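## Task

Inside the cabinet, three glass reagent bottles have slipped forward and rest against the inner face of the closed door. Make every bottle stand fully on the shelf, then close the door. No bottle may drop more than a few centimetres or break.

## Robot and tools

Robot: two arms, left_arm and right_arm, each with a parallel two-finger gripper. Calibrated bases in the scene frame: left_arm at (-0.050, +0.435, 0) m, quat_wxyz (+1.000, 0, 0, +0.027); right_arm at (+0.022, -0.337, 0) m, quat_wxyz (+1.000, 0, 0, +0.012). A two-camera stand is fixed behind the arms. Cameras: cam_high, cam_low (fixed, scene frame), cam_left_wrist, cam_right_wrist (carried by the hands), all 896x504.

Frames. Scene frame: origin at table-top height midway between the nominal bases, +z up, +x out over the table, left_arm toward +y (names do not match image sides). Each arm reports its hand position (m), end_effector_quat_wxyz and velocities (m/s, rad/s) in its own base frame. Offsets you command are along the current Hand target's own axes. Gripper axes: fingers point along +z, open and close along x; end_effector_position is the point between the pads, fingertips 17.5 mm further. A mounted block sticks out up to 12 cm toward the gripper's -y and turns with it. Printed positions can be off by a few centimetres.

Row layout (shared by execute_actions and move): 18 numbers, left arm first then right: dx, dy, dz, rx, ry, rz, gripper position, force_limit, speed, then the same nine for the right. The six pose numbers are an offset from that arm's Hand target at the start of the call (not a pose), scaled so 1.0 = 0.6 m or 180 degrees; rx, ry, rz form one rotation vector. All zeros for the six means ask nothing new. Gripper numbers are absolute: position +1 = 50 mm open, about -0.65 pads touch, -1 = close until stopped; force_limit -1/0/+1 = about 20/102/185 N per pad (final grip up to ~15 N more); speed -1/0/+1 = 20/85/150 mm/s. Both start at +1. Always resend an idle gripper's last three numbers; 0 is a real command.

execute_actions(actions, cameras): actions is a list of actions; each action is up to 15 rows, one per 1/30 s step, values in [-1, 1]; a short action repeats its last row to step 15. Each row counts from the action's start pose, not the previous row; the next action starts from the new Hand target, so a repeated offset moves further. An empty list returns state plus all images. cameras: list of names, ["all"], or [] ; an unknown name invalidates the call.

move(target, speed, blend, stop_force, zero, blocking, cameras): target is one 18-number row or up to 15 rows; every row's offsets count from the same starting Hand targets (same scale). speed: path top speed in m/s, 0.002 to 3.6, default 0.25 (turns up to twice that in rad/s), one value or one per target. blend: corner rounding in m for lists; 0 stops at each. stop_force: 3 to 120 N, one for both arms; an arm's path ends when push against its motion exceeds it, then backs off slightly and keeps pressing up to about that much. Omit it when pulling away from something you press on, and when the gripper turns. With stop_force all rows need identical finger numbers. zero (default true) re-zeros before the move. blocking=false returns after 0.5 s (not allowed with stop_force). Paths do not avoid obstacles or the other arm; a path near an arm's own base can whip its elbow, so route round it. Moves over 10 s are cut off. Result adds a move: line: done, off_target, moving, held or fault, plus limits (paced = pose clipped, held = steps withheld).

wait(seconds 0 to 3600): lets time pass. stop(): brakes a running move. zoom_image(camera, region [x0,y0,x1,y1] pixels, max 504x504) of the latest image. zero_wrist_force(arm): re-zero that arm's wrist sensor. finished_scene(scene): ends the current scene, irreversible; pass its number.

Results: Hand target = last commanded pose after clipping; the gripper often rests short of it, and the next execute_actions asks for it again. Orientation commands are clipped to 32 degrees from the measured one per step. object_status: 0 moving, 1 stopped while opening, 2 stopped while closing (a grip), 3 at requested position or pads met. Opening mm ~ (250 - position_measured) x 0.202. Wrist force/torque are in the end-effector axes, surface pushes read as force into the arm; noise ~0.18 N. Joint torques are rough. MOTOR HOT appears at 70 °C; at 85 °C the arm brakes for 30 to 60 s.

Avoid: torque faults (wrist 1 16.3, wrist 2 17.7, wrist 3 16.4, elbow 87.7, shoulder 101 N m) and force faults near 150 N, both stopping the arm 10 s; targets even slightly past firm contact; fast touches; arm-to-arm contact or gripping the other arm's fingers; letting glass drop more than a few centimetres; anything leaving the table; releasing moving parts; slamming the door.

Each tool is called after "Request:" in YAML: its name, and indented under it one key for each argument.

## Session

Request:
execute_actions:
  actions: []

Request:
zoom_image:
  camera: "cam_high"
  region: [160, 100, 440, 400]

Scene clock: 0.00 s.
left_arm: end_effector_position=(+0.2346, -0.0445, +0.1919) position_measured=3 object_status=3 end_effector_quat_wxyz=(-0.057, -0.011, +0.991, -0.117) | right_arm: end_effector_position=(+0.1043, +0.6049, +0.3400) position_measured=3 object_status=3 end_effector_quat_wxyz=(+0.102, +0.452, +0.806, +0.368)
Joint positions: left_arm=[-0.47 -2.23 2.376 -1.724 -1.831 -2.064] | right_arm=[5.048 -1.54 -1.868 -0.893 0.884 1.208]
Joint velocities: within noise
Joint torques (N m): no reading
Motor temperatures (°C): left_arm=[41 31 39 40 45 37] | right_arm=[38 40 37 38 47 40]
Wrist force (N): no reading
Wrist torque (N m): no reading
Wrist force, peak (N): no reading
Hand target: left_arm +0.2346, -0.0445, +0.1919; -0.057, -0.011, +0.991, -0.117 | right_arm +0.1043, +0.6049, +0.3400; +0.102, +0.452, +0.806, +0.368
Tool commands: left_gripper/position=+1.0 left_gripper/force_limit=+1.0 left_gripper/speed=+1.0 right_gripper/position=+1.0 right_gripper/force_limit=+1.0 right_gripper/speed=+1.0
camera_calibration:
cam_left_wrist: T_world_to_cam=[[-0.98728, -0.03471, 0.15516, 0.19819], [-0.01415, 0.99118, 0.13174, 0.03965], [-0.15836, 0.12787, -0.97907, 0.36224]] pos_world=[0.2536, -0.07874, 0.31869]
cam_right_wrist: T_world_to_cam=[[-0.61684, 0.77102, 0.1582, -0.45886], [0.43259, 0.16419, 0.88651, -0.42187], [0.65755, 0.61528, -0.43482, -0.1599]] pos_world=[0.00459, 0.52144, 0.37706]

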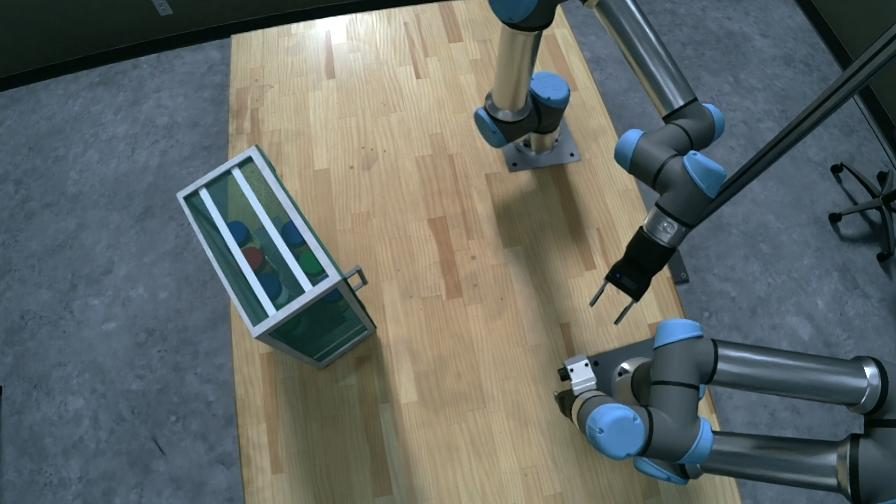

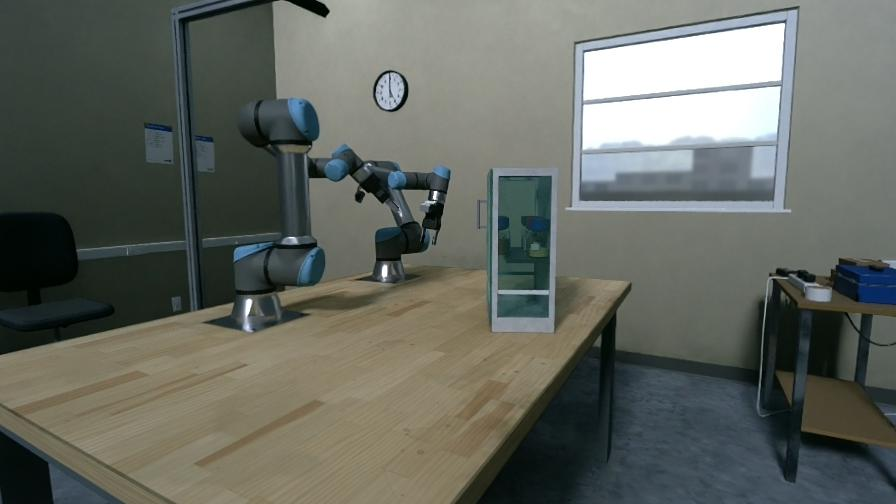

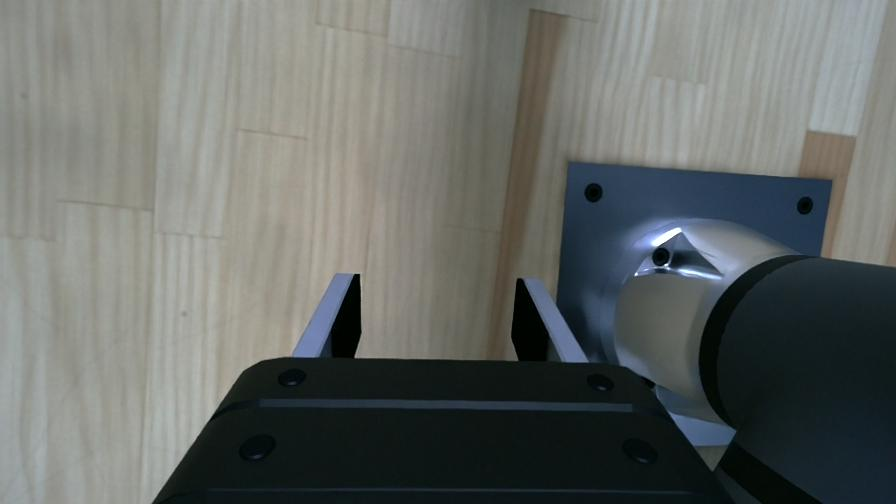

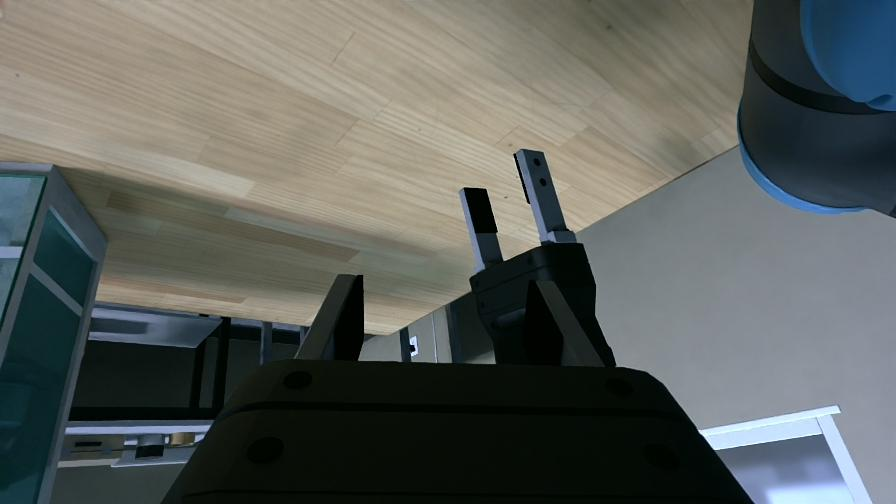

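Scaled by 1.680 from the camera's image (finer frame: 1280x720).

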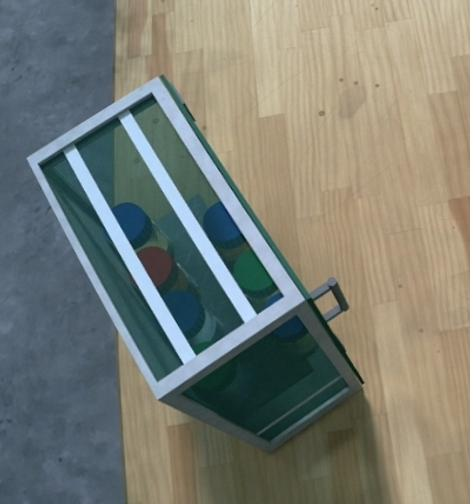

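Request:
move:
  target: [0,0,0,0,0,0,1,1,1,-0.632,0.228,0.164,-0.1085,0.383,0.886,1,1,1]
  speed: 0.4
  cameras: ["cam_high","cam_right_wrist"]

Scene clock: 31.67 s.
left_arm: end_effector_position=(+0.2346, -0.0445, +0.1919) position_measured=3 object_status=3 end_effector_quat_wxyz=(-0.057, -0.011, +0.991, -0.117) | right_arm: end_effector_position=(+0.4590, +0.3933, +0.3004) position_measured=3 object_status=3 end_effector_quat_wxyz=(+0.598, -0.599, +0.376, -0.378) end_effector_velocity=(+0.000, +0.000, -0.001) end_effector_angular_velocity=(+0.002, +0.003, +0.001)
Joint positions: left_arm=[-0.47 -2.23 2.376 -1.724 -1.831 -2.064] | right_arm=[4.416 -1.969 -2.295 1.121 0.743 3.14]
Joint velocities: left_arm=[within noise] | right_arm=[0.001 -0.001 -0.001 0 0 0.005]
Joint torques (N m): left_arm=[1.08 2.6 -23.41 -2.89 -0.78 0.02] | right_arm=[1.95 40.58 0.32 2.36 -0.45 1.25]
Wrist force (N): left_arm=[0.2 0.2 -0.4] | right_arm=[-0.3 -2.6 3.6]
Wrist torque (N m): left_arm=[0.04 -0.03 0.00] | right_arm=[-0.64 0.06 -0.25]
Wrist force, peak (N): left_arm=[-0.4 0.6 0.1] | right_arm=[0.3 -4.0 2.9]
Hand target: left_arm +0.2346, -0.0445, +0.1919; -0.057, -0.011, +0.991, -0.117 | right_arm +0.4590, +0.3932, +0.3004; +0.598, -0.599, +0.376, -0.378
Off the commanded pose: left_arm 0.000 m, 0 deg | right_arm 0.000 m, 0 deg.
move: done
cam_right_wrist: T_world_to_cam=[[0.40139, -0.91454, 0.05003, 0.15729], [-0.28397, -0.17619, -0.94251, 0.50672], [0.87078, 0.3641, -0.33042, -0.31059]] pos_world=[0.35121, 0.34622, 0.36709]

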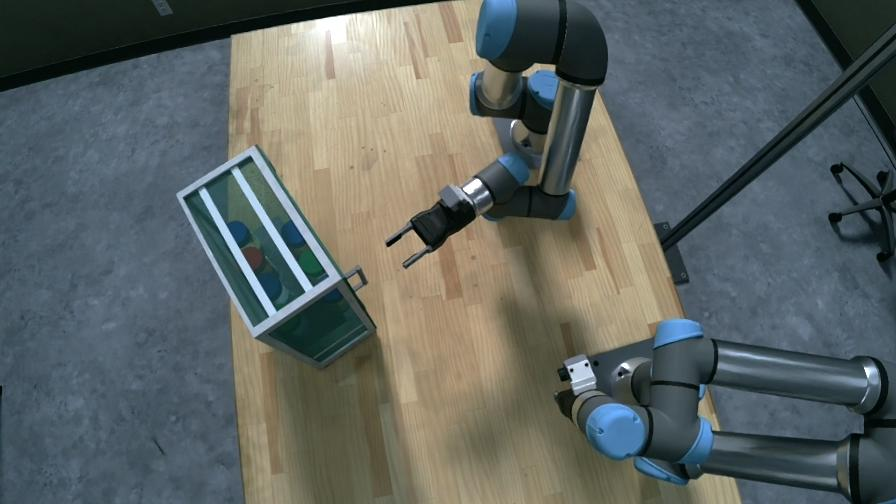

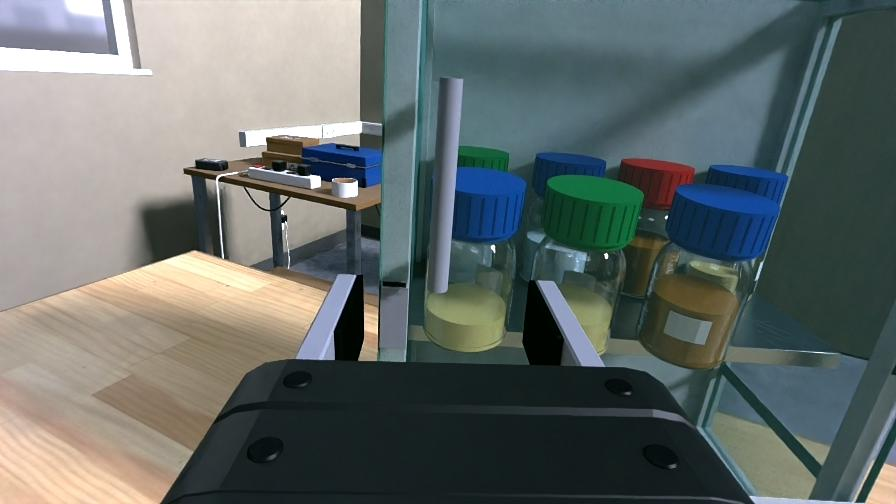

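Request:
move:
  target: [0,0,0,0,0,0,1,1,1,0.005,0,0.163,0,0,0,1,1,1]
  speed: 0.1
  stop_force: 8

Request:
execute_actions:
  actions:
    - [[0,0,0,0,0,0,1,1,1,0,0,0,0,0,0,-1,-0.5,-0.6]]
    - [[0,0,0,0,0,0,1,1,1,0,0,0,0,0,0,-1,-0.5,-0.6]]
  cameras: ["cam_right_wrist"]

Request:
move:
  target: [-0.507,-0.377,-0.045,0.452,0.224,-0.468,-1,-0.8,0,0,0,0,0,0,0,-1,-0.5,-0.6]
  speed: 0.3
  cameras: ["cam_high","cam_right_wrist","cam_left_wrist"]

Scene clock: 40.37 s.
left_arm: end_effector_position=(+0.2346, -0.0445, +0.1919) position_measured=3 object_status=3 end_effector_quat_wxyz=(-0.057, -0.011, +0.991, -0.117) | right_arm: end_effector_position=(+0.5485, +0.4328, +0.3003) position_measured=3 object_status=3 end_effector_quat_wxyz=(+0.598, -0.599, +0.376, -0.378)
Joint positions: left_arm=[-0.47 -2.23 2.376 -1.724 -1.831 -2.064] | right_arm=[4.238 -2.101 -2.033 0.991 0.921 3.14]
Joint torques (N m): left_arm=[-0.85 4.04 -22.02 -2.82 -0.34 0.01] | right_arm=[-3.91 50.52 17.7 0.25 0.64 -0.59]
Wrist force (N): left_arm=[0.0 0.2 -0.1] | right_arm=[-0.2 -2.3 3.5]
Wrist torque (N m): left_arm=[0.02 -0.01 0.00] | right_arm=[-0.61 0.06 -0.25]
Wrist force, peak (N): left_arm=[-0.3 0.8 -0.2] | right_arm=[0.1 -2.4 4.8]
Hand target: left_arm +0.2346, -0.0445, +0.1919; -0.057, -0.011, +0.991, -0.117 | right_arm +0.5485, +0.4328, +0.3003; +0.598, -0.599, +0.376, -0.378
Off the commanded pose: left_arm 0.000 m, 0 deg | right_arm 0.000 m, 0 deg.
move: done

Scene clock: 41.57 s.
left_arm: end_effector_position=(+0.2346, -0.0445, +0.1919) position_measured=3 object_status=3 end_effector_quat_wxyz=(-0.057, -0.011, +0.991, -0.117) | right_arm: end_effector_position=(+0.5485, +0.4329, +0.3003) position_measured=205 object_status=2 end_effector_quat_wxyz=(+0.598, -0.599, +0.376, -0.378)
Joint positions: left_arm=[-0.47 -2.23 2.376 -1.724 -1.831 -2.064] | right_arm=[4.238 -2.101 -2.033 0.991 0.921 3.14]
Joint torques (N m): left_arm=[-0.61 1.67 -21.85 -2.93 -0.38 -0.17] | right_arm=[-18.85 48.6 6.51 4.06 -14.26 0.89]
Wrist force (N): left_arm=[0.0 0.3 0.1] | right_arm=[-42.3 -4.0 5.9]
Wrist torque (N m): left_arm=[0.04 0.00 0.00] | right_arm=[-0.66 0.22 0.21]
Wrist force, peak (N): left_arm=[-0.1 0.4 -0.4] | right_arm=[-42.3 -4.0 5.9]
Hand target: left_arm +0.2346, -0.0445, +0.1919; -0.057, -0.011, +0.991, -0.117 | right_arm +0.5485, +0.4328, +0.3003; +0.598, -0.599, +0.376, -0.378
Off the commanded pose: left_arm 0.000 m, 0 deg | right_arm 0.000 m, 0 deg.
Step readings (end_effector_position of left_arm | right_arm):
0: (+0.2346, -0.0445, +0.1919) | (+0.5485, +0.4328, +0.3003)
1: (+0.2346, -0.0445, +0.1919) | (+0.5485, +0.4328, +0.3003)
2: (+0.2346, -0.0445, +0.1919) | (+0.5485, +0.4328, +0.3003)
4: (+0.2346, -0.0445, +0.1919) | (+0.5485, +0.4328, +0.3003)
8: (+0.2346, -0.0445, +0.1919) | (+0.5485, +0.4328, +0.3003)
15: (+0.2346, -0.0445, +0.1919) | (+0.5485, +0.4328, +0.3003)
16: (+0.2346, -0.0445, +0.1919) | (+0.5485, +0.4328, +0.3003)
17: (+0.2346, -0.0445, +0.1919) | (+0.5485, +0.4328, +0.3003)
19: (+0.2346, -0.0445, +0.1919) | (+0.5485, +0.4328, +0.3003)
23: (+0.2346, -0.0445, +0.1919) | (+0.5485, +0.4328, +0.3003)
30: (+0.2346, -0.0445, +0.1919) | (+0.5484, +0.4330, +0.3003)
cam_right_wrist: T_world_to_cam=[[0.40158, -0.91446, 0.04992, 0.15752], [-0.28406, -0.17619, -0.94248, 0.53904], [0.87066, 0.3643, -0.33051, -0.40297]] pos_world=[0.44071, 0.38582, 0.36699]

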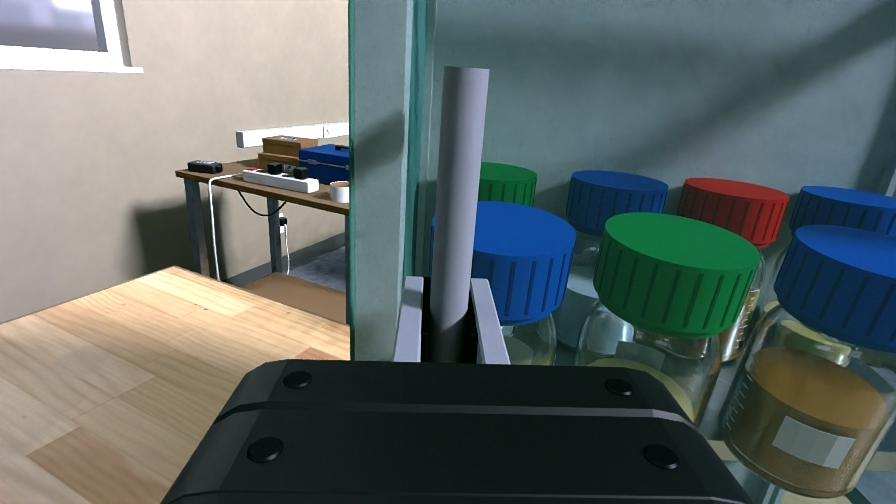

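Scene clock: 45.67 s.
left_arm: end_effector_position=(+0.5478, -0.2555, +0.2350) position_measured=251 object_status=3 end_effector_quat_wxyz=(+0.375, +0.600, -0.376, +0.599) end_effector_velocity=(+0.001, +0.001, +0.000) end_effector_angular_velocity=(-0.001, +0.003, +0.005) | right_arm: end_effector_position=(+0.5485, +0.4328, +0.3003) position_measured=205 object_status=2 end_effector_quat_wxyz=(+0.598, -0.599, +0.376, -0.378)
Joint positions: left_arm=[-0.362 -0.907 2.079 -4.311 -2.328 -4.711] | right_arm=[4.238 -2.101 -2.033 0.991 0.921 3.14]
Joint velocities: left_arm=[0.001 -0.001 0.001 0 0.005 -0.003] | right_arm=[within noise]
Joint torques (N m): left_arm=[-5.98 -55.28 -1.02 -1.46 1.39 -0.52] | right_arm=[-41.86 45.44 0.76 6 -14.61 1.12]
Wrist force (N): left_arm=[0.7 -0.1 -2.3] | right_arm=[-43.6 -4.0 5.9]
Wrist torque (N m): left_arm=[-0.23 -0.31 0.02] | right_arm=[-0.63 0.20 0.21]
Wrist force, peak (N): left_arm=[-2.9 -0.1 3.2] | right_arm=[-44.0 -4.1 5.8]
Hand target: left_arm +0.5478, -0.2555, +0.2351; +0.375, +0.600, -0.376, +0.599 | right_arm +0.5485, +0.4328, +0.3003; +0.598, -0.599, +0.376, -0.378
Off the commanded pose: left_arm 0.000 m, 0 deg | right_arm 0.000 m, 0 deg.
move: done
cam_left_wrist: T_world_to_cam=[[0.01723, 0.04361, 0.9989, -0.23514], [-0.99606, -0.08621, 0.02095, 0.53623], [0.08703, -0.99532, 0.04195, -0.18034]] pos_world=[0.55386, -0.12301, 0.23122]
cam_right_wrist: T_world_to_cam=[[0.40135, -0.91456, 0.04991, 0.15757], [-0.2841, -0.17611, -0.94248, 0.53901], [0.87075, 0.36409, -0.33051, -0.40289]] pos_world=[0.44071, 0.38572, 0.36699]
Images, in order (width x height): cam_high 896x504, cam_left_wrist 896x504, cam_right_wrist 896x504.

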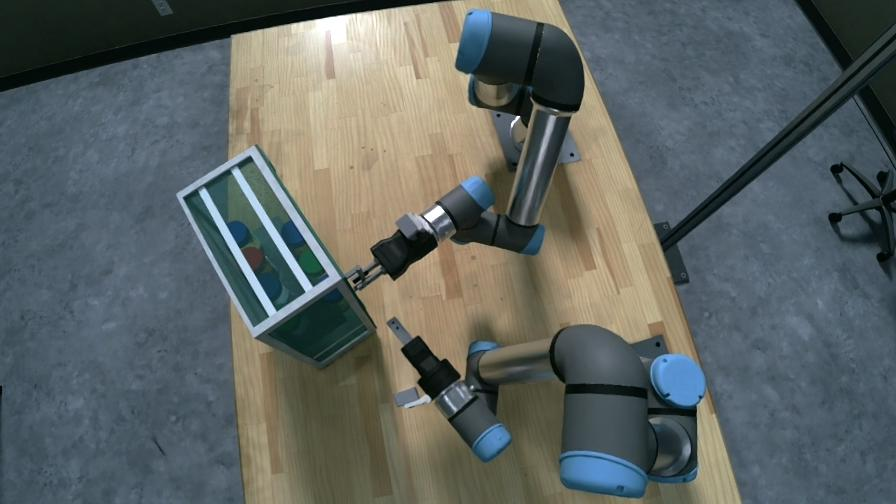

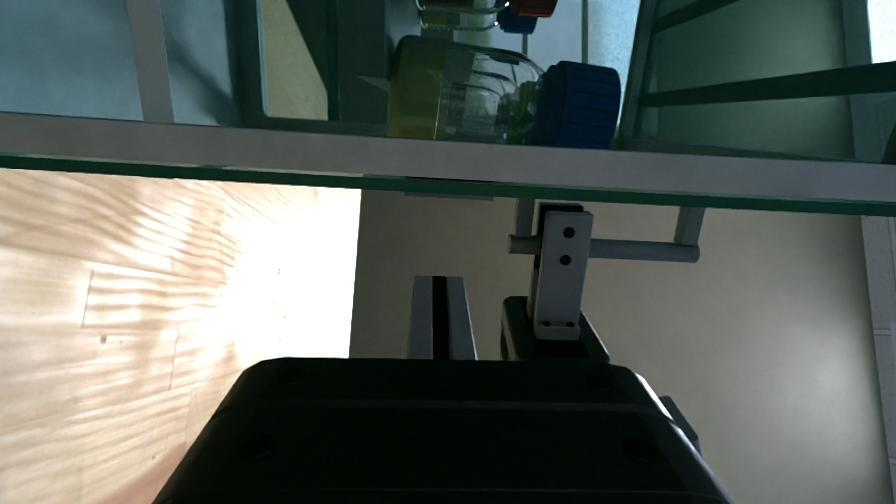

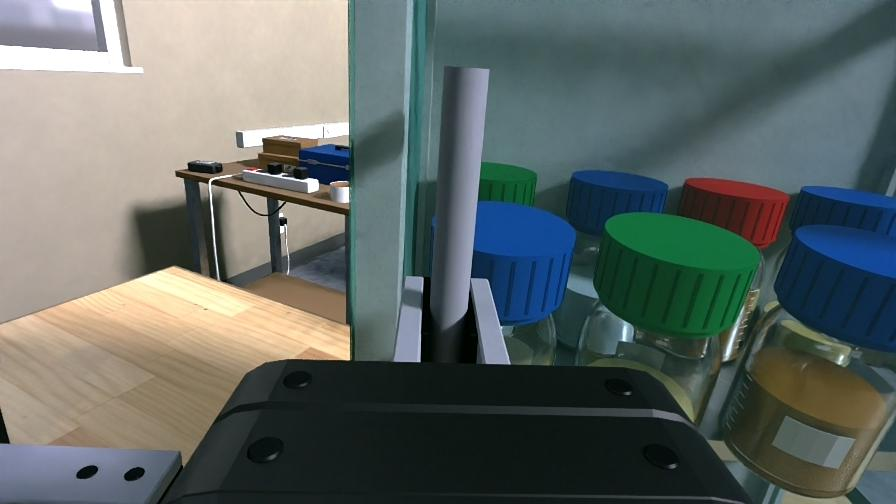

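Request:
move:
  target: [0,0,0,0,0,0,-1,-0.8,0,0.005,0,-0.0611,0,-0.0386,0,-1,-0.5,-0.6]
  speed: 0.04
  cameras: ["cam_right_wrist"]

Request:
move:
  target: [0,0.0023,0.16,0,0,0,-1,-0.8,0,0,0,0,0,0,0,-1,-0.5,-0.6]
  speed: 0.08
  stop_force: 10
  cameras: ["cam_high","cam_right_wrist","cam_left_wrist"]

Request:
zoom_image:
  camera: "cam_high"
  region: [300, 220, 460, 400]

Scene clock: 60.93 s.
left_arm: end_effector_position=(+0.5478, -0.2555, +0.2351) position_measured=251 object_status=3 end_effector_quat_wxyz=(+0.375, +0.600, -0.376, +0.599) | right_arm: end_effector_position=(+0.5167, +0.4140, +0.3005) position_measured=205 object_status=2 end_effector_quat_wxyz=(+0.619, -0.621, +0.339, -0.341) end_effector_velocity=(+0.002, +0.000, +0.000) end_effector_angular_velocity=(-0.001, +0.001, -0.006)
Joint positions: left_arm=[-0.362 -0.907 2.079 -4.312 -2.328 -4.711] | right_arm=[4.221 -2.035 -2.164 1.056 1.059 3.14]
Joint velocities: left_arm=[within noise] | right_arm=[0 -0.002 0.005 -0.005 -0.006 0]
Joint torques (N m): left_arm=[-3.42 -52.68 0.2 -0.36 -0.11 0.79] | right_arm=[-4.63 20.73 24.54 1.5 -5.84 1.01]
Wrist force (N): left_arm=[0.9 -0.1 -2.2] | right_arm=[-14.9 4.9 1.5]
Wrist torque (N m): left_arm=[-0.23 -0.33 0.02] | right_arm=[-0.48 0.04 0.13]
Wrist force, peak (N): left_arm=[0.9 -0.3 -2.9] | right_arm=[-44.6 -5.6 9.0]
Hand target: left_arm +0.5478, -0.2555, +0.2351; +0.375, +0.600, -0.376, +0.599 | right_arm +0.5167, +0.4142, +0.3004; +0.619, -0.621, +0.339, -0.341
Off the commanded pose: left_arm 0.000 m, 0 deg | right_arm 0.000 m, 0 deg.
move: done
cam_right_wrist: T_world_to_cam=[[0.50914, -0.85925, 0.04957, 0.07468], [-0.26077, -0.20888, -0.94253, 0.52842], [0.82023, 0.46696, -0.33042, -0.38486]] pos_world=[0.41544, 0.35426, 0.36719]

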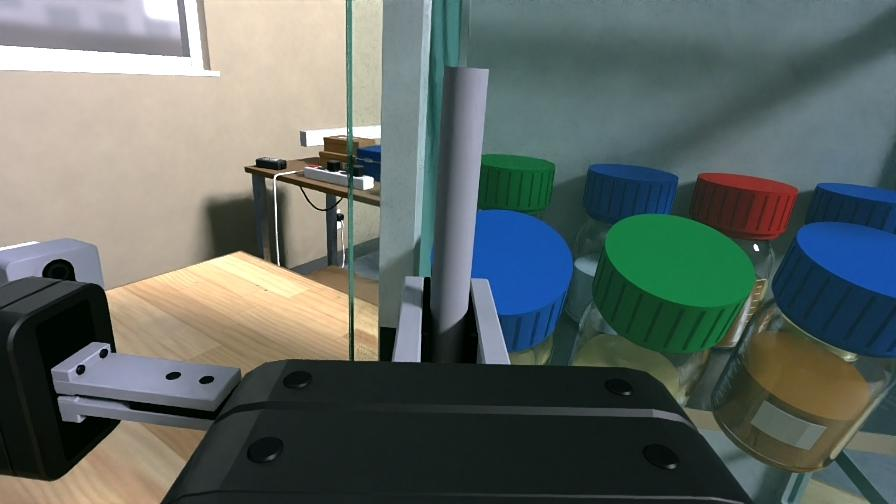

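Scene clock: 63.30 s.
left_arm: end_effector_position=(+0.5884, -0.3425, +0.2350) position_measured=251 object_status=3 end_effector_quat_wxyz=(+0.375, +0.600, -0.376, +0.599) | right_arm: end_effector_position=(+0.5167, +0.4142, +0.3004) position_measured=205 object_status=2 end_effector_quat_wxyz=(+0.619, -0.621, +0.339, -0.341)
Joint positions: left_arm=[-0.503 -0.845 1.919 -4.214 -2.188 -4.711] | right_arm=[4.221 -2.035 -2.164 1.056 1.059 3.14]
Joint torques (N m): left_arm=[3.32 -61.62 -2.11 -5.19 1.52 -0.3] | right_arm=[-1.91 18.85 20.03 1.49 -5.91 0.65]
Wrist force (N): left_arm=[0.4 -1.8 -2.0] | right_arm=[-15.9 3.6 0.4]
Wrist torque (N m): left_arm=[-0.33 -0.32 0.04] | right_arm=[-0.52 0.06 0.14]
Wrist force, peak (N): left_arm=[0.5 -2.0 -7.1] | right_arm=[-16.6 5.5 1.3]
Hand target: left_arm +0.5884, -0.3425, +0.2350; +0.375, +0.600, -0.376, +0.599 | right_arm +0.5167, +0.4142, +0.3004; +0.619, -0.621, +0.339, -0.341
Off the commanded pose: left_arm 0.000 m, 0 deg | right_arm 0.000 m, 0 deg.
move: done
cam_left_wrist: T_world_to_cam=[[0.01701, 0.04379, 0.9989, -0.23187], [-0.99605, -0.08631, 0.02074, 0.56909], [0.08712, -0.9953, 0.04215, -0.27056]] pos_world=[0.59436, -0.21001, 0.23122]
cam_right_wrist: T_world_to_cam=[[0.50904, -0.8593, 0.04972, 0.07486], [-0.26105, -0.20917, -0.94239, 0.52854], [0.8202, 0.46674, -0.3308, -0.38475]] pos_world=[0.41544, 0.35446, 0.36709]
Images, in order (width x height): cam_high 896x504, cam_left_wrist 896x504, cam_right_wrist 896x504.

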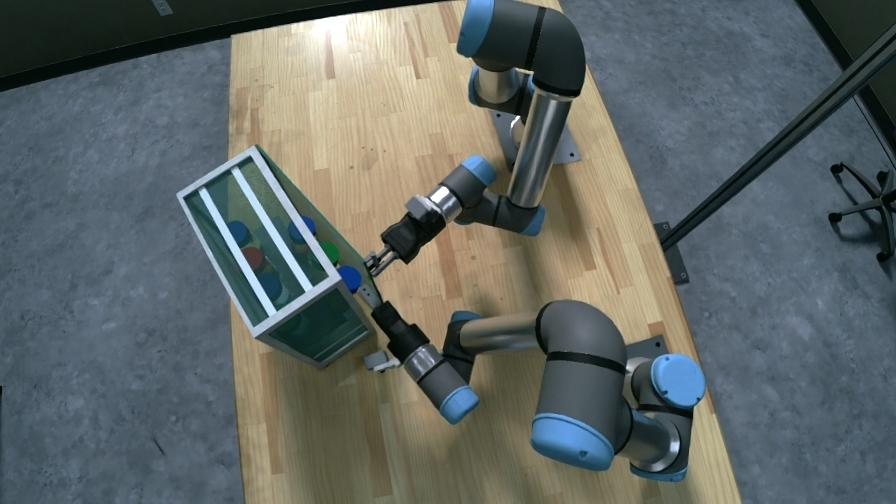

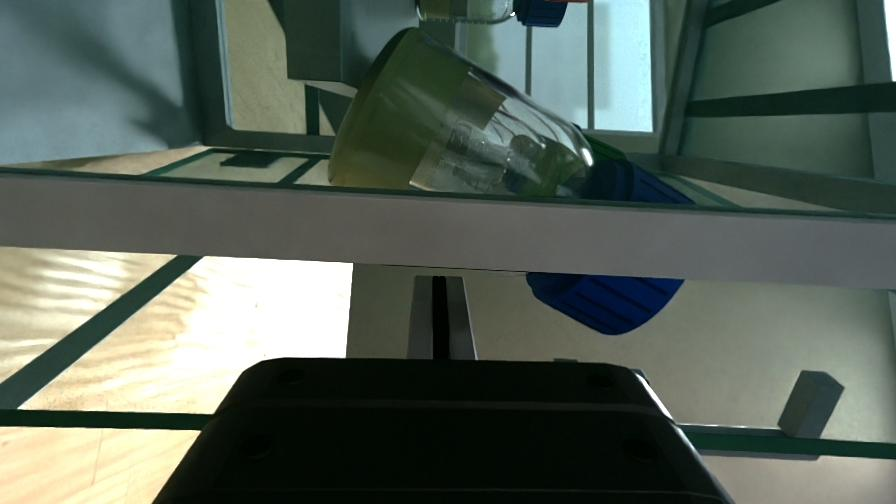

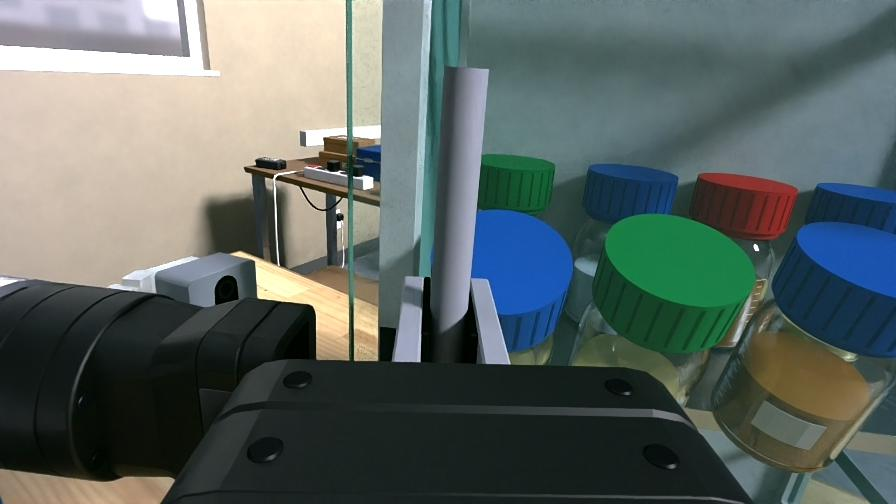

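Scaled by 2.800 from the camera's image (finer frame: 1280x720).

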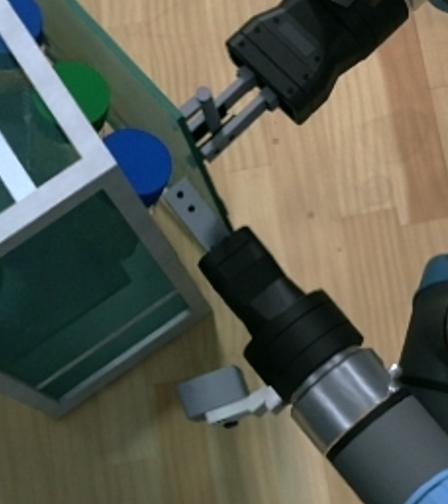

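Request:
move:
  target: [0,0,0.055,0,0,0,-1,-0.8,0,0,0,0,0,0,0,-1,-0.5,-0.6]
  speed: 0.03
  stop_force: 8
  cameras: ["cam_high","cam_right_wrist","cam_left_wrist"]

Request:
zoom_image:
  camera: "cam_high"
  region: [300, 220, 460, 400]

Scene clock: 68.17 s.
left_arm: end_effector_position=(+0.5998, -0.3661, +0.2349) position_measured=251 object_status=3 end_effector_quat_wxyz=(+0.375, +0.600, -0.376, +0.599) | right_arm: end_effector_position=(+0.5167, +0.4142, +0.3004) position_measured=205 object_status=2 end_effector_quat_wxyz=(+0.619, -0.621, +0.339, -0.341)
Joint positions: left_arm=[-0.534 -0.824 1.866 -4.182 -2.157 -4.711] | right_arm=[4.221 -2.035 -2.164 1.056 1.059 3.14]
Joint torques (N m): left_arm=[5.43 -63.87 -17.89 -2.37 1.58 -0.15] | right_arm=[-0.17 19.59 15.55 1.51 -4.28 -0.29]
Wrist force (N): left_arm=[-0.2 -1.7 -2.6] | right_arm=[-16.7 3.3 0.3]
Wrist torque (N m): left_arm=[-0.31 -0.31 0.05] | right_arm=[-0.51 0.03 0.15]
Wrist force, peak (N): left_arm=[-6.1 -2.8 -41.8] | right_arm=[-16.9 4.4 -0.3]
Hand target: left_arm +0.5998, -0.3661, +0.2349; +0.375, +0.600, -0.376, +0.599 (not the last commanded pose) | right_arm +0.5167, +0.4142, +0.3004; +0.619, -0.621, +0.339, -0.341
Off the commanded pose: left_arm 0.007 m, 0 deg | right_arm 0.000 m, 0 deg.
move: contact (left_arm)
cam_left_wrist: T_world_to_cam=[[0.01712, 0.0437, 0.9989, -0.23103], [-0.99605, -0.08631, 0.02085, 0.5784], [0.08712, -0.99531, 0.04205, -0.29491]] pos_world=[0.60576, -0.23351, 0.23112]
cam_right_wrist: T_world_to_cam=[[0.50904, -0.8593, 0.04972, 0.07486], [-0.26105, -0.20917, -0.94239, 0.52854], [0.8202, 0.46674, -0.3308, -0.38475]] pos_world=[0.41544, 0.35446, 0.36709]
Images, in order (width x height): cam_high 896x504, cam_left_wrist 896x504, cam_right_wrist 896x504.

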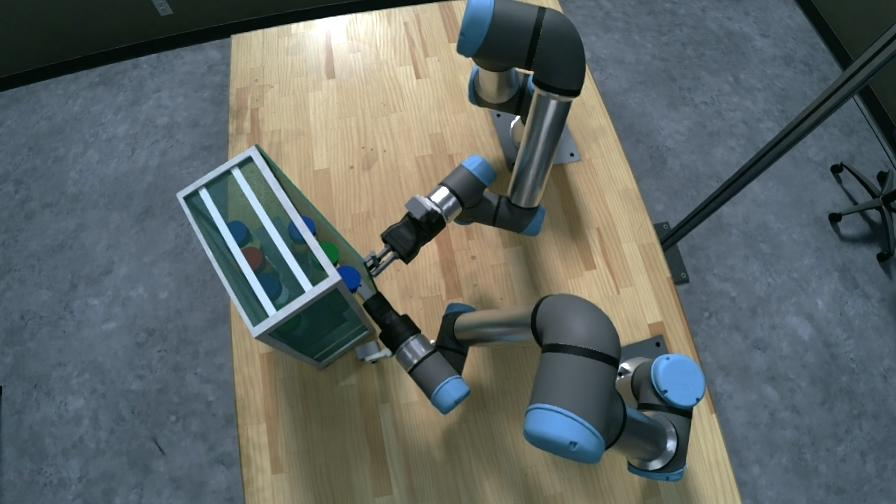

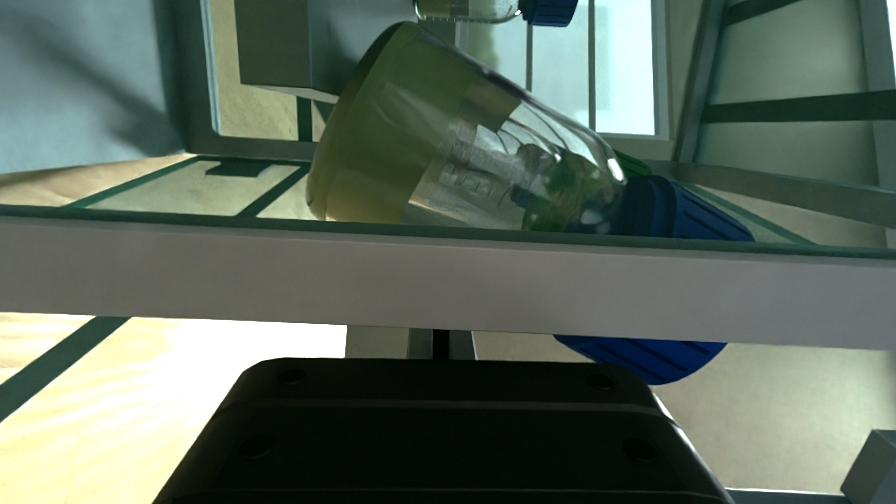

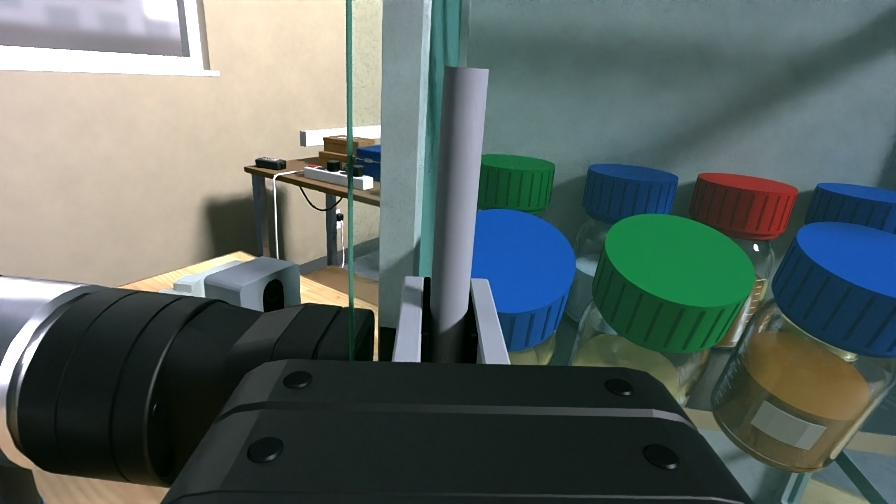

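Scaled by 2.800 from the camera's image (finer frame: 1280x720).

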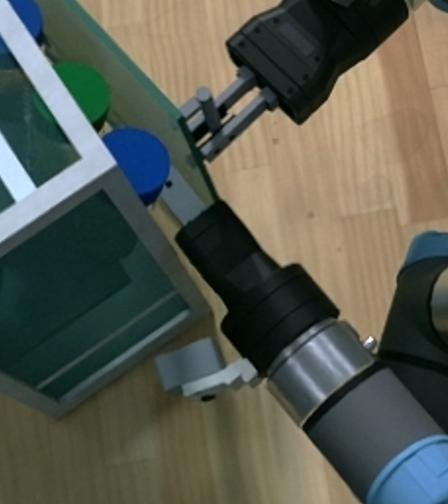

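Request:
move:
  target:
    - [0,0,-0.010,0,0,0,-1,-0.8,0,0,0,0,0,0,0,-1,-0.5,-0.6]
    - [0,-0.024,-0.011,0.056,0,0,-1,-0.8,0,0,0,0,0,0,0,-1,-0.5,-0.6]
  speed: 0.03
  stop_force: 15
  cameras: ["cam_high","cam_right_wrist","cam_left_wrist"]

Request:
zoom_image:
  camera: "cam_high"
  region: [300, 220, 460, 400]

Scene clock: 79.53 s.
left_arm: end_effector_position=(+0.6098, -0.3538, +0.2350) position_measured=251 object_status=3 end_effector_quat_wxyz=(+0.321, +0.630, -0.322, +0.630) | right_arm: end_effector_position=(+0.5167, +0.4142, +0.3004) position_measured=205 object_status=2 end_effector_quat_wxyz=(+0.619, -0.621, +0.339, -0.341)
Joint positions: left_arm=[-0.586 -0.855 1.943 -4.229 -1.928 -4.711] | right_arm=[4.221 -2.035 -2.164 1.056 1.059 3.14]
Joint torques (N m): left_arm=[7.03 -39.56 -21.76 -0.69 -1.21 -0.48] | right_arm=[-1 20.67 6.15 1.69 -2.28 -1.39]
Wrist force (N): left_arm=[1.1 0.7 -2.5] | right_arm=[-16.3 3.7 1.5]
Wrist torque (N m): left_arm=[-0.25 -0.33 0.03] | right_arm=[-0.52 0.06 0.13]
Wrist force, peak (N): left_arm=[0.7 -9.7 0.9] | right_arm=[-16.6 4.9 -5.3]
Hand target: left_arm +0.6099, -0.3538, +0.2349; +0.321, +0.630, -0.322, +0.629 | right_arm +0.5167, +0.4142, +0.3004; +0.619, -0.621, +0.339, -0.341
Off the commanded pose: left_arm 0.000 m, 0 deg | right_arm 0.000 m, 0 deg.
move: done
cam_left_wrist: T_world_to_cam=[[0.00879, 0.04601, 0.9989, -0.22594], [-0.96557, -0.25933, 0.02044, 0.50985], [0.25998, -0.96469, 0.04214, -0.37827]] pos_world=[0.59263, -0.22231, 0.23121]
cam_right_wrist: T_world_to_cam=[[0.50904, -0.8593, 0.04972, 0.07486], [-0.26105, -0.20917, -0.94239, 0.52854], [0.8202, 0.46674, -0.3308, -0.38475]] pos_world=[0.41544, 0.35446, 0.36709]
Images, in order (width x height): cam_high 896x504, cam_left_wrist 896x504, cam_right_wrist 896x504.

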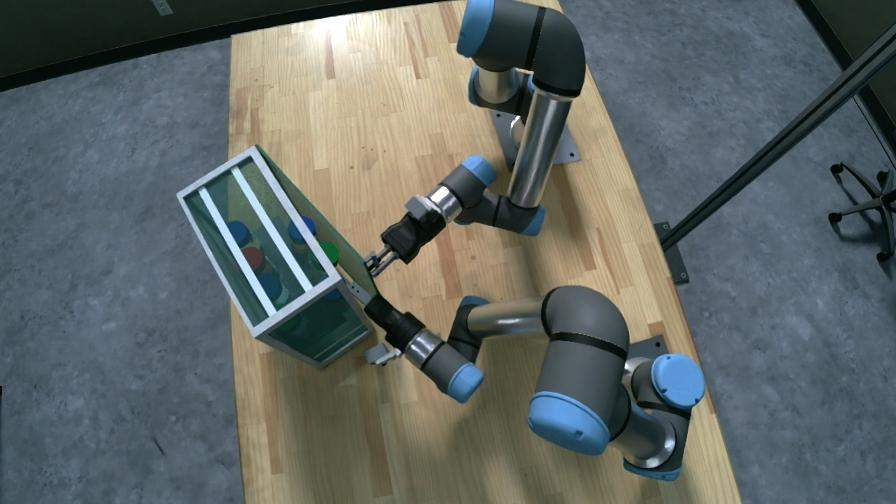

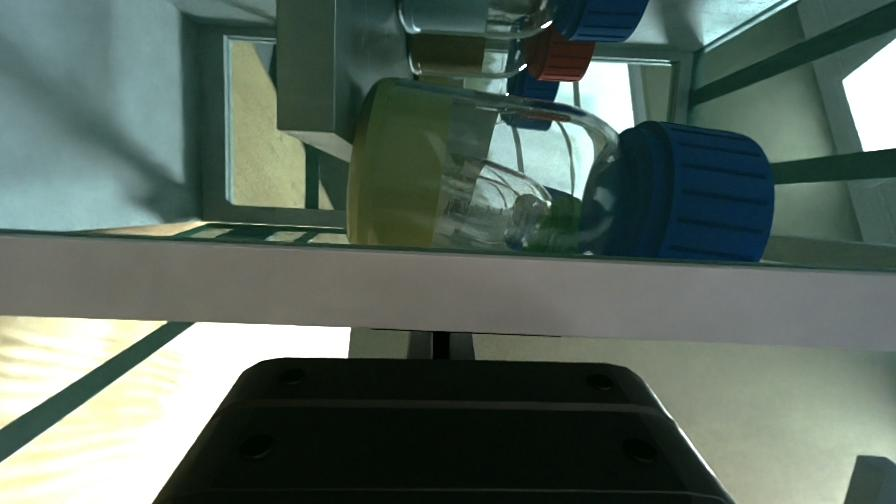

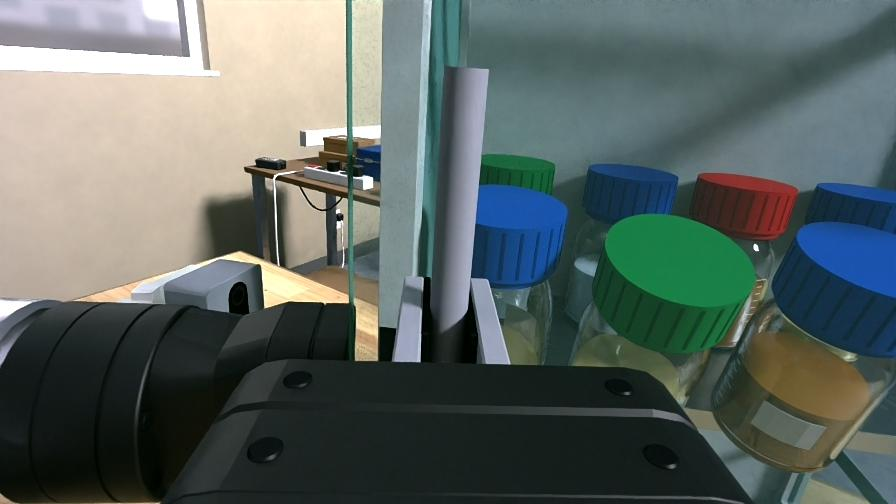

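Scaled by 2.800 from the camera's image (finer frame: 1280x720).

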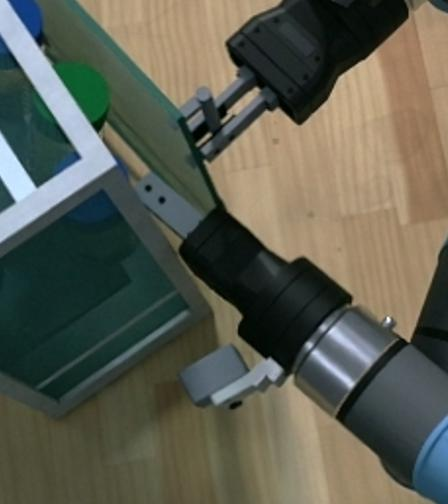

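Request:
move:
  target: [0,0,0,0,0,0,-1,-0.8,0,0.0025,0,-0.0235,0,-0.0147,0,-1,-0.5,-0.6]
  speed: 0.03
  cameras: ["cam_right_wrist"]

Scene clock: 91.63 s.
left_arm: end_effector_position=(+0.6099, -0.3538, +0.2349) position_measured=251 object_status=3 end_effector_quat_wxyz=(+0.321, +0.630, -0.322, +0.629) | right_arm: end_effector_position=(+0.5056, +0.4052, +0.3005) position_measured=205 object_status=2 end_effector_quat_wxyz=(+0.627, -0.628, +0.325, -0.326) end_effector_velocity=(+0.001, +0.000, +0.001) end_effector_angular_velocity=(+0.002, -0.001, -0.005)
Joint positions: left_arm=[-0.586 -0.855 1.943 -4.229 -1.928 -4.711] | right_arm=[4.207 -2.011 -2.21 1.079 1.119 3.14]
Joint velocities: left_arm=[within noise] | right_arm=[0 -0.001 0.004 -0.001 -0.006 0]
Joint torques (N m): left_arm=[4.67 -26.98 -20.87 -0.47 0.64 -0.42] | right_arm=[-4.13 24.53 21.04 2.27 -5.19 -0.09]
Wrist force (N): left_arm=[0.7 0.8 -2.5] | right_arm=[-13.4 6.0 2.1]
Wrist torque (N m): left_arm=[-0.25 -0.26 0.02] | right_arm=[-0.47 0.03 0.11]
Wrist force, peak (N): left_arm=[1.3 0.6 -2.8] | right_arm=[-16.5 3.9 1.7]
Hand target: left_arm +0.6099, -0.3538, +0.2349; +0.321, +0.630, -0.322, +0.629 | right_arm +0.5057, +0.4054, +0.3004; +0.627, -0.628, +0.325, -0.326
Off the commanded pose: left_arm 0.000 m, 0 deg | right_arm 0.000 m, 0 deg.
move: done
cam_right_wrist: T_world_to_cam=[[0.54826, -0.83483, 0.04961, 0.04306], [-0.251, -0.22084, -0.94246, 0.52355], [0.79775, 0.50426, -0.33062, -0.37535]] pos_world=[0.40723, 0.34085, 0.36719]

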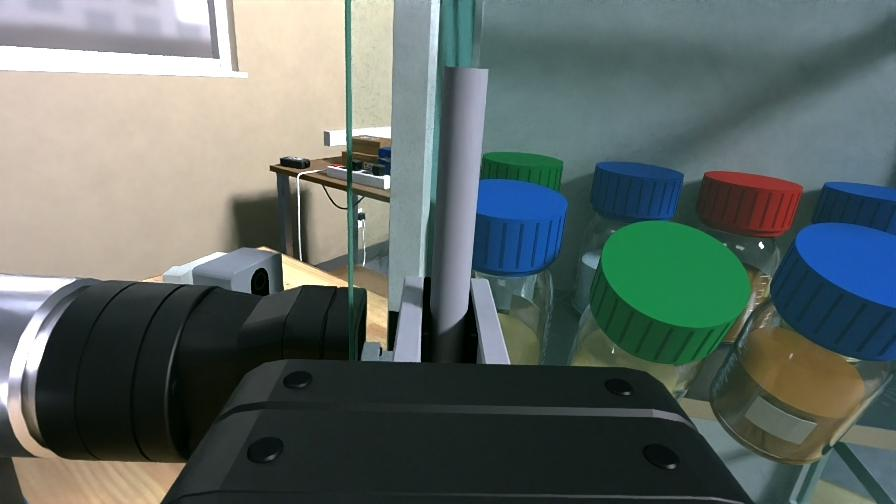

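Request:
move:
  target: [0,-0.0045,0.019,0.089,0,0,-1,-0.8,0,0,0,0,0,0,0,-1,-0.5,-0.6]
  speed: 0.03
  stop_force: 15
  cameras: ["cam_high","cam_right_wrist","cam_left_wrist"]

Request:
zoom_image:
  camera: "cam_high"
  region: [300, 220, 460, 400]

Scene clock: 104.73 s.
left_arm: end_effector_position=(+0.6187, -0.3615, +0.2349) position_measured=251 object_status=3 end_effector_quat_wxyz=(+0.230, +0.669, -0.231, +0.668) | right_arm: end_effector_position=(+0.5057, +0.4054, +0.3004) position_measured=205 object_status=2 end_effector_quat_wxyz=(+0.627, -0.628, +0.325, -0.326)
Joint positions: left_arm=[-0.746 -0.877 2.001 -4.264 -1.489 -4.712] | right_arm=[4.208 -2.012 -2.21 1.079 1.119 3.14]
Joint torques (N m): left_arm=[5.95 -56.26 -8.92 -3.96 0.7 -0.41] | right_arm=[0.7 18.54 20.58 2.75 -5.93 0.86]
Wrist force (N): left_arm=[0.2 -2.4 -2.7] | right_arm=[-15.2 6.0 -0.3]
Wrist torque (N m): left_arm=[-0.48 -0.25 -0.06] | right_arm=[-0.46 0.00 0.11]
Wrist force, peak (N): left_arm=[0.6 -2.8 -3.4] | right_arm=[-15.6 6.4 2.0]
Hand target: left_arm +0.6187, -0.3615, +0.2349; +0.230, +0.669, -0.231, +0.668 | right_arm +0.5057, +0.4054, +0.3004; +0.627, -0.628, +0.325, -0.326
Off the commanded pose: left_arm 0.000 m, 0 deg | right_arm 0.000 m, 0 deg.
move: done
cam_left_wrist: T_world_to_cam=[[-0.0045, 0.04648, 0.99891, -0.21717], [-0.85653, -0.51571, 0.02014, 0.35627], [0.51609, -0.8555, 0.04213, -0.50691]] pos_world=[0.56579, -0.23983, 0.23111]
cam_right_wrist: T_world_to_cam=[[0.54824, -0.83484, 0.04974, 0.0432], [-0.25118, -0.22109, -0.94235, 0.52362], [0.79771, 0.50414, -0.3309, -0.37532]] pos_world=[0.40723, 0.34104, 0.36709]
Images, in order (width x height): cam_high 896x504, cam_left_wrist 896x504, cam_right_wrist 896x504.

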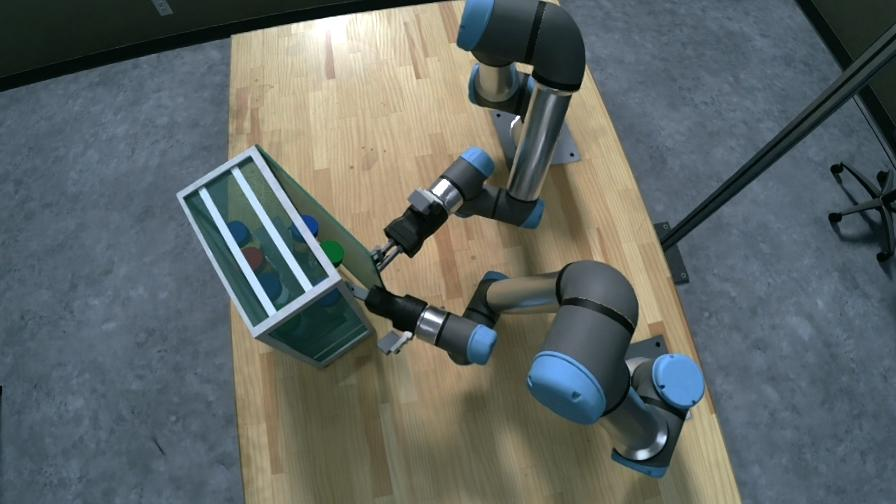

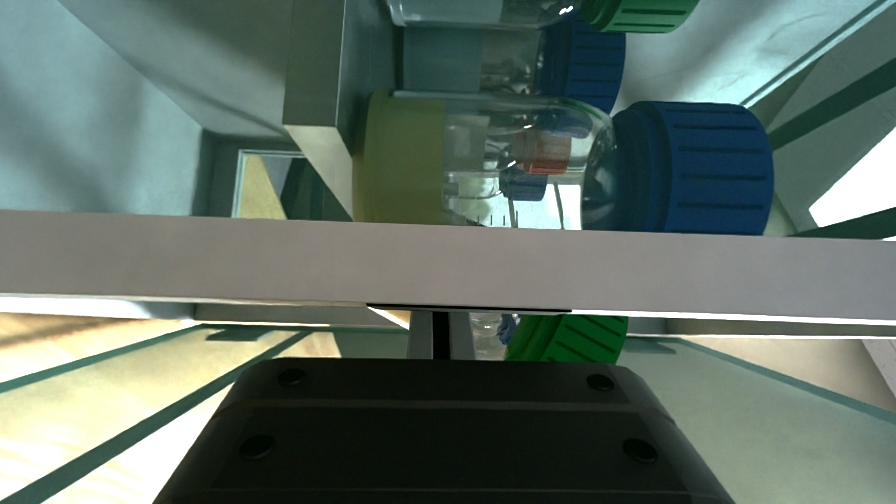

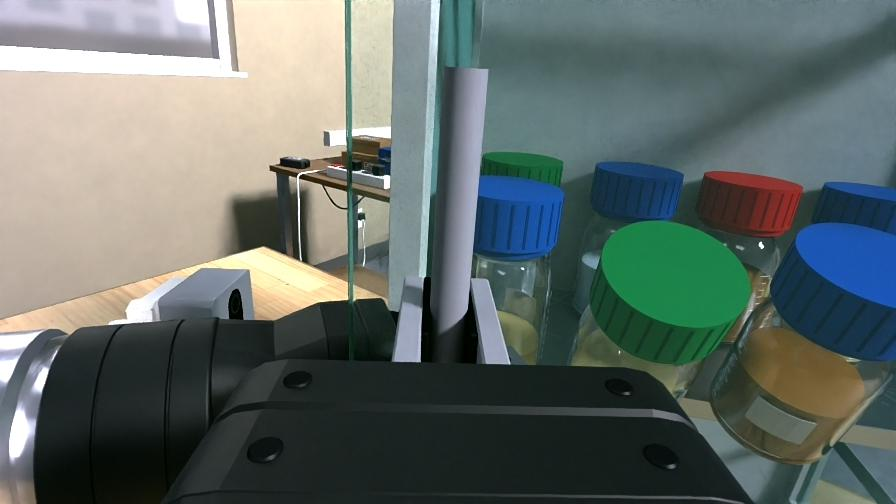

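Scaled by 2.800 from the camera's image (finer frame: 1280x720).

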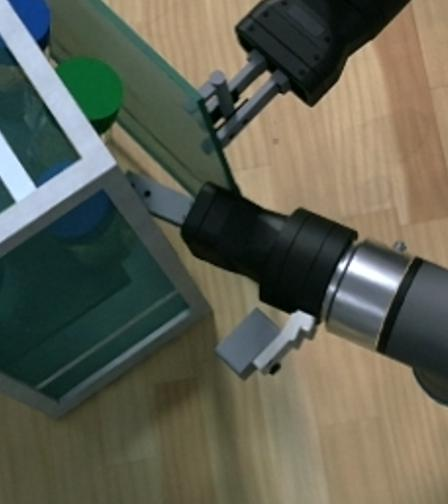

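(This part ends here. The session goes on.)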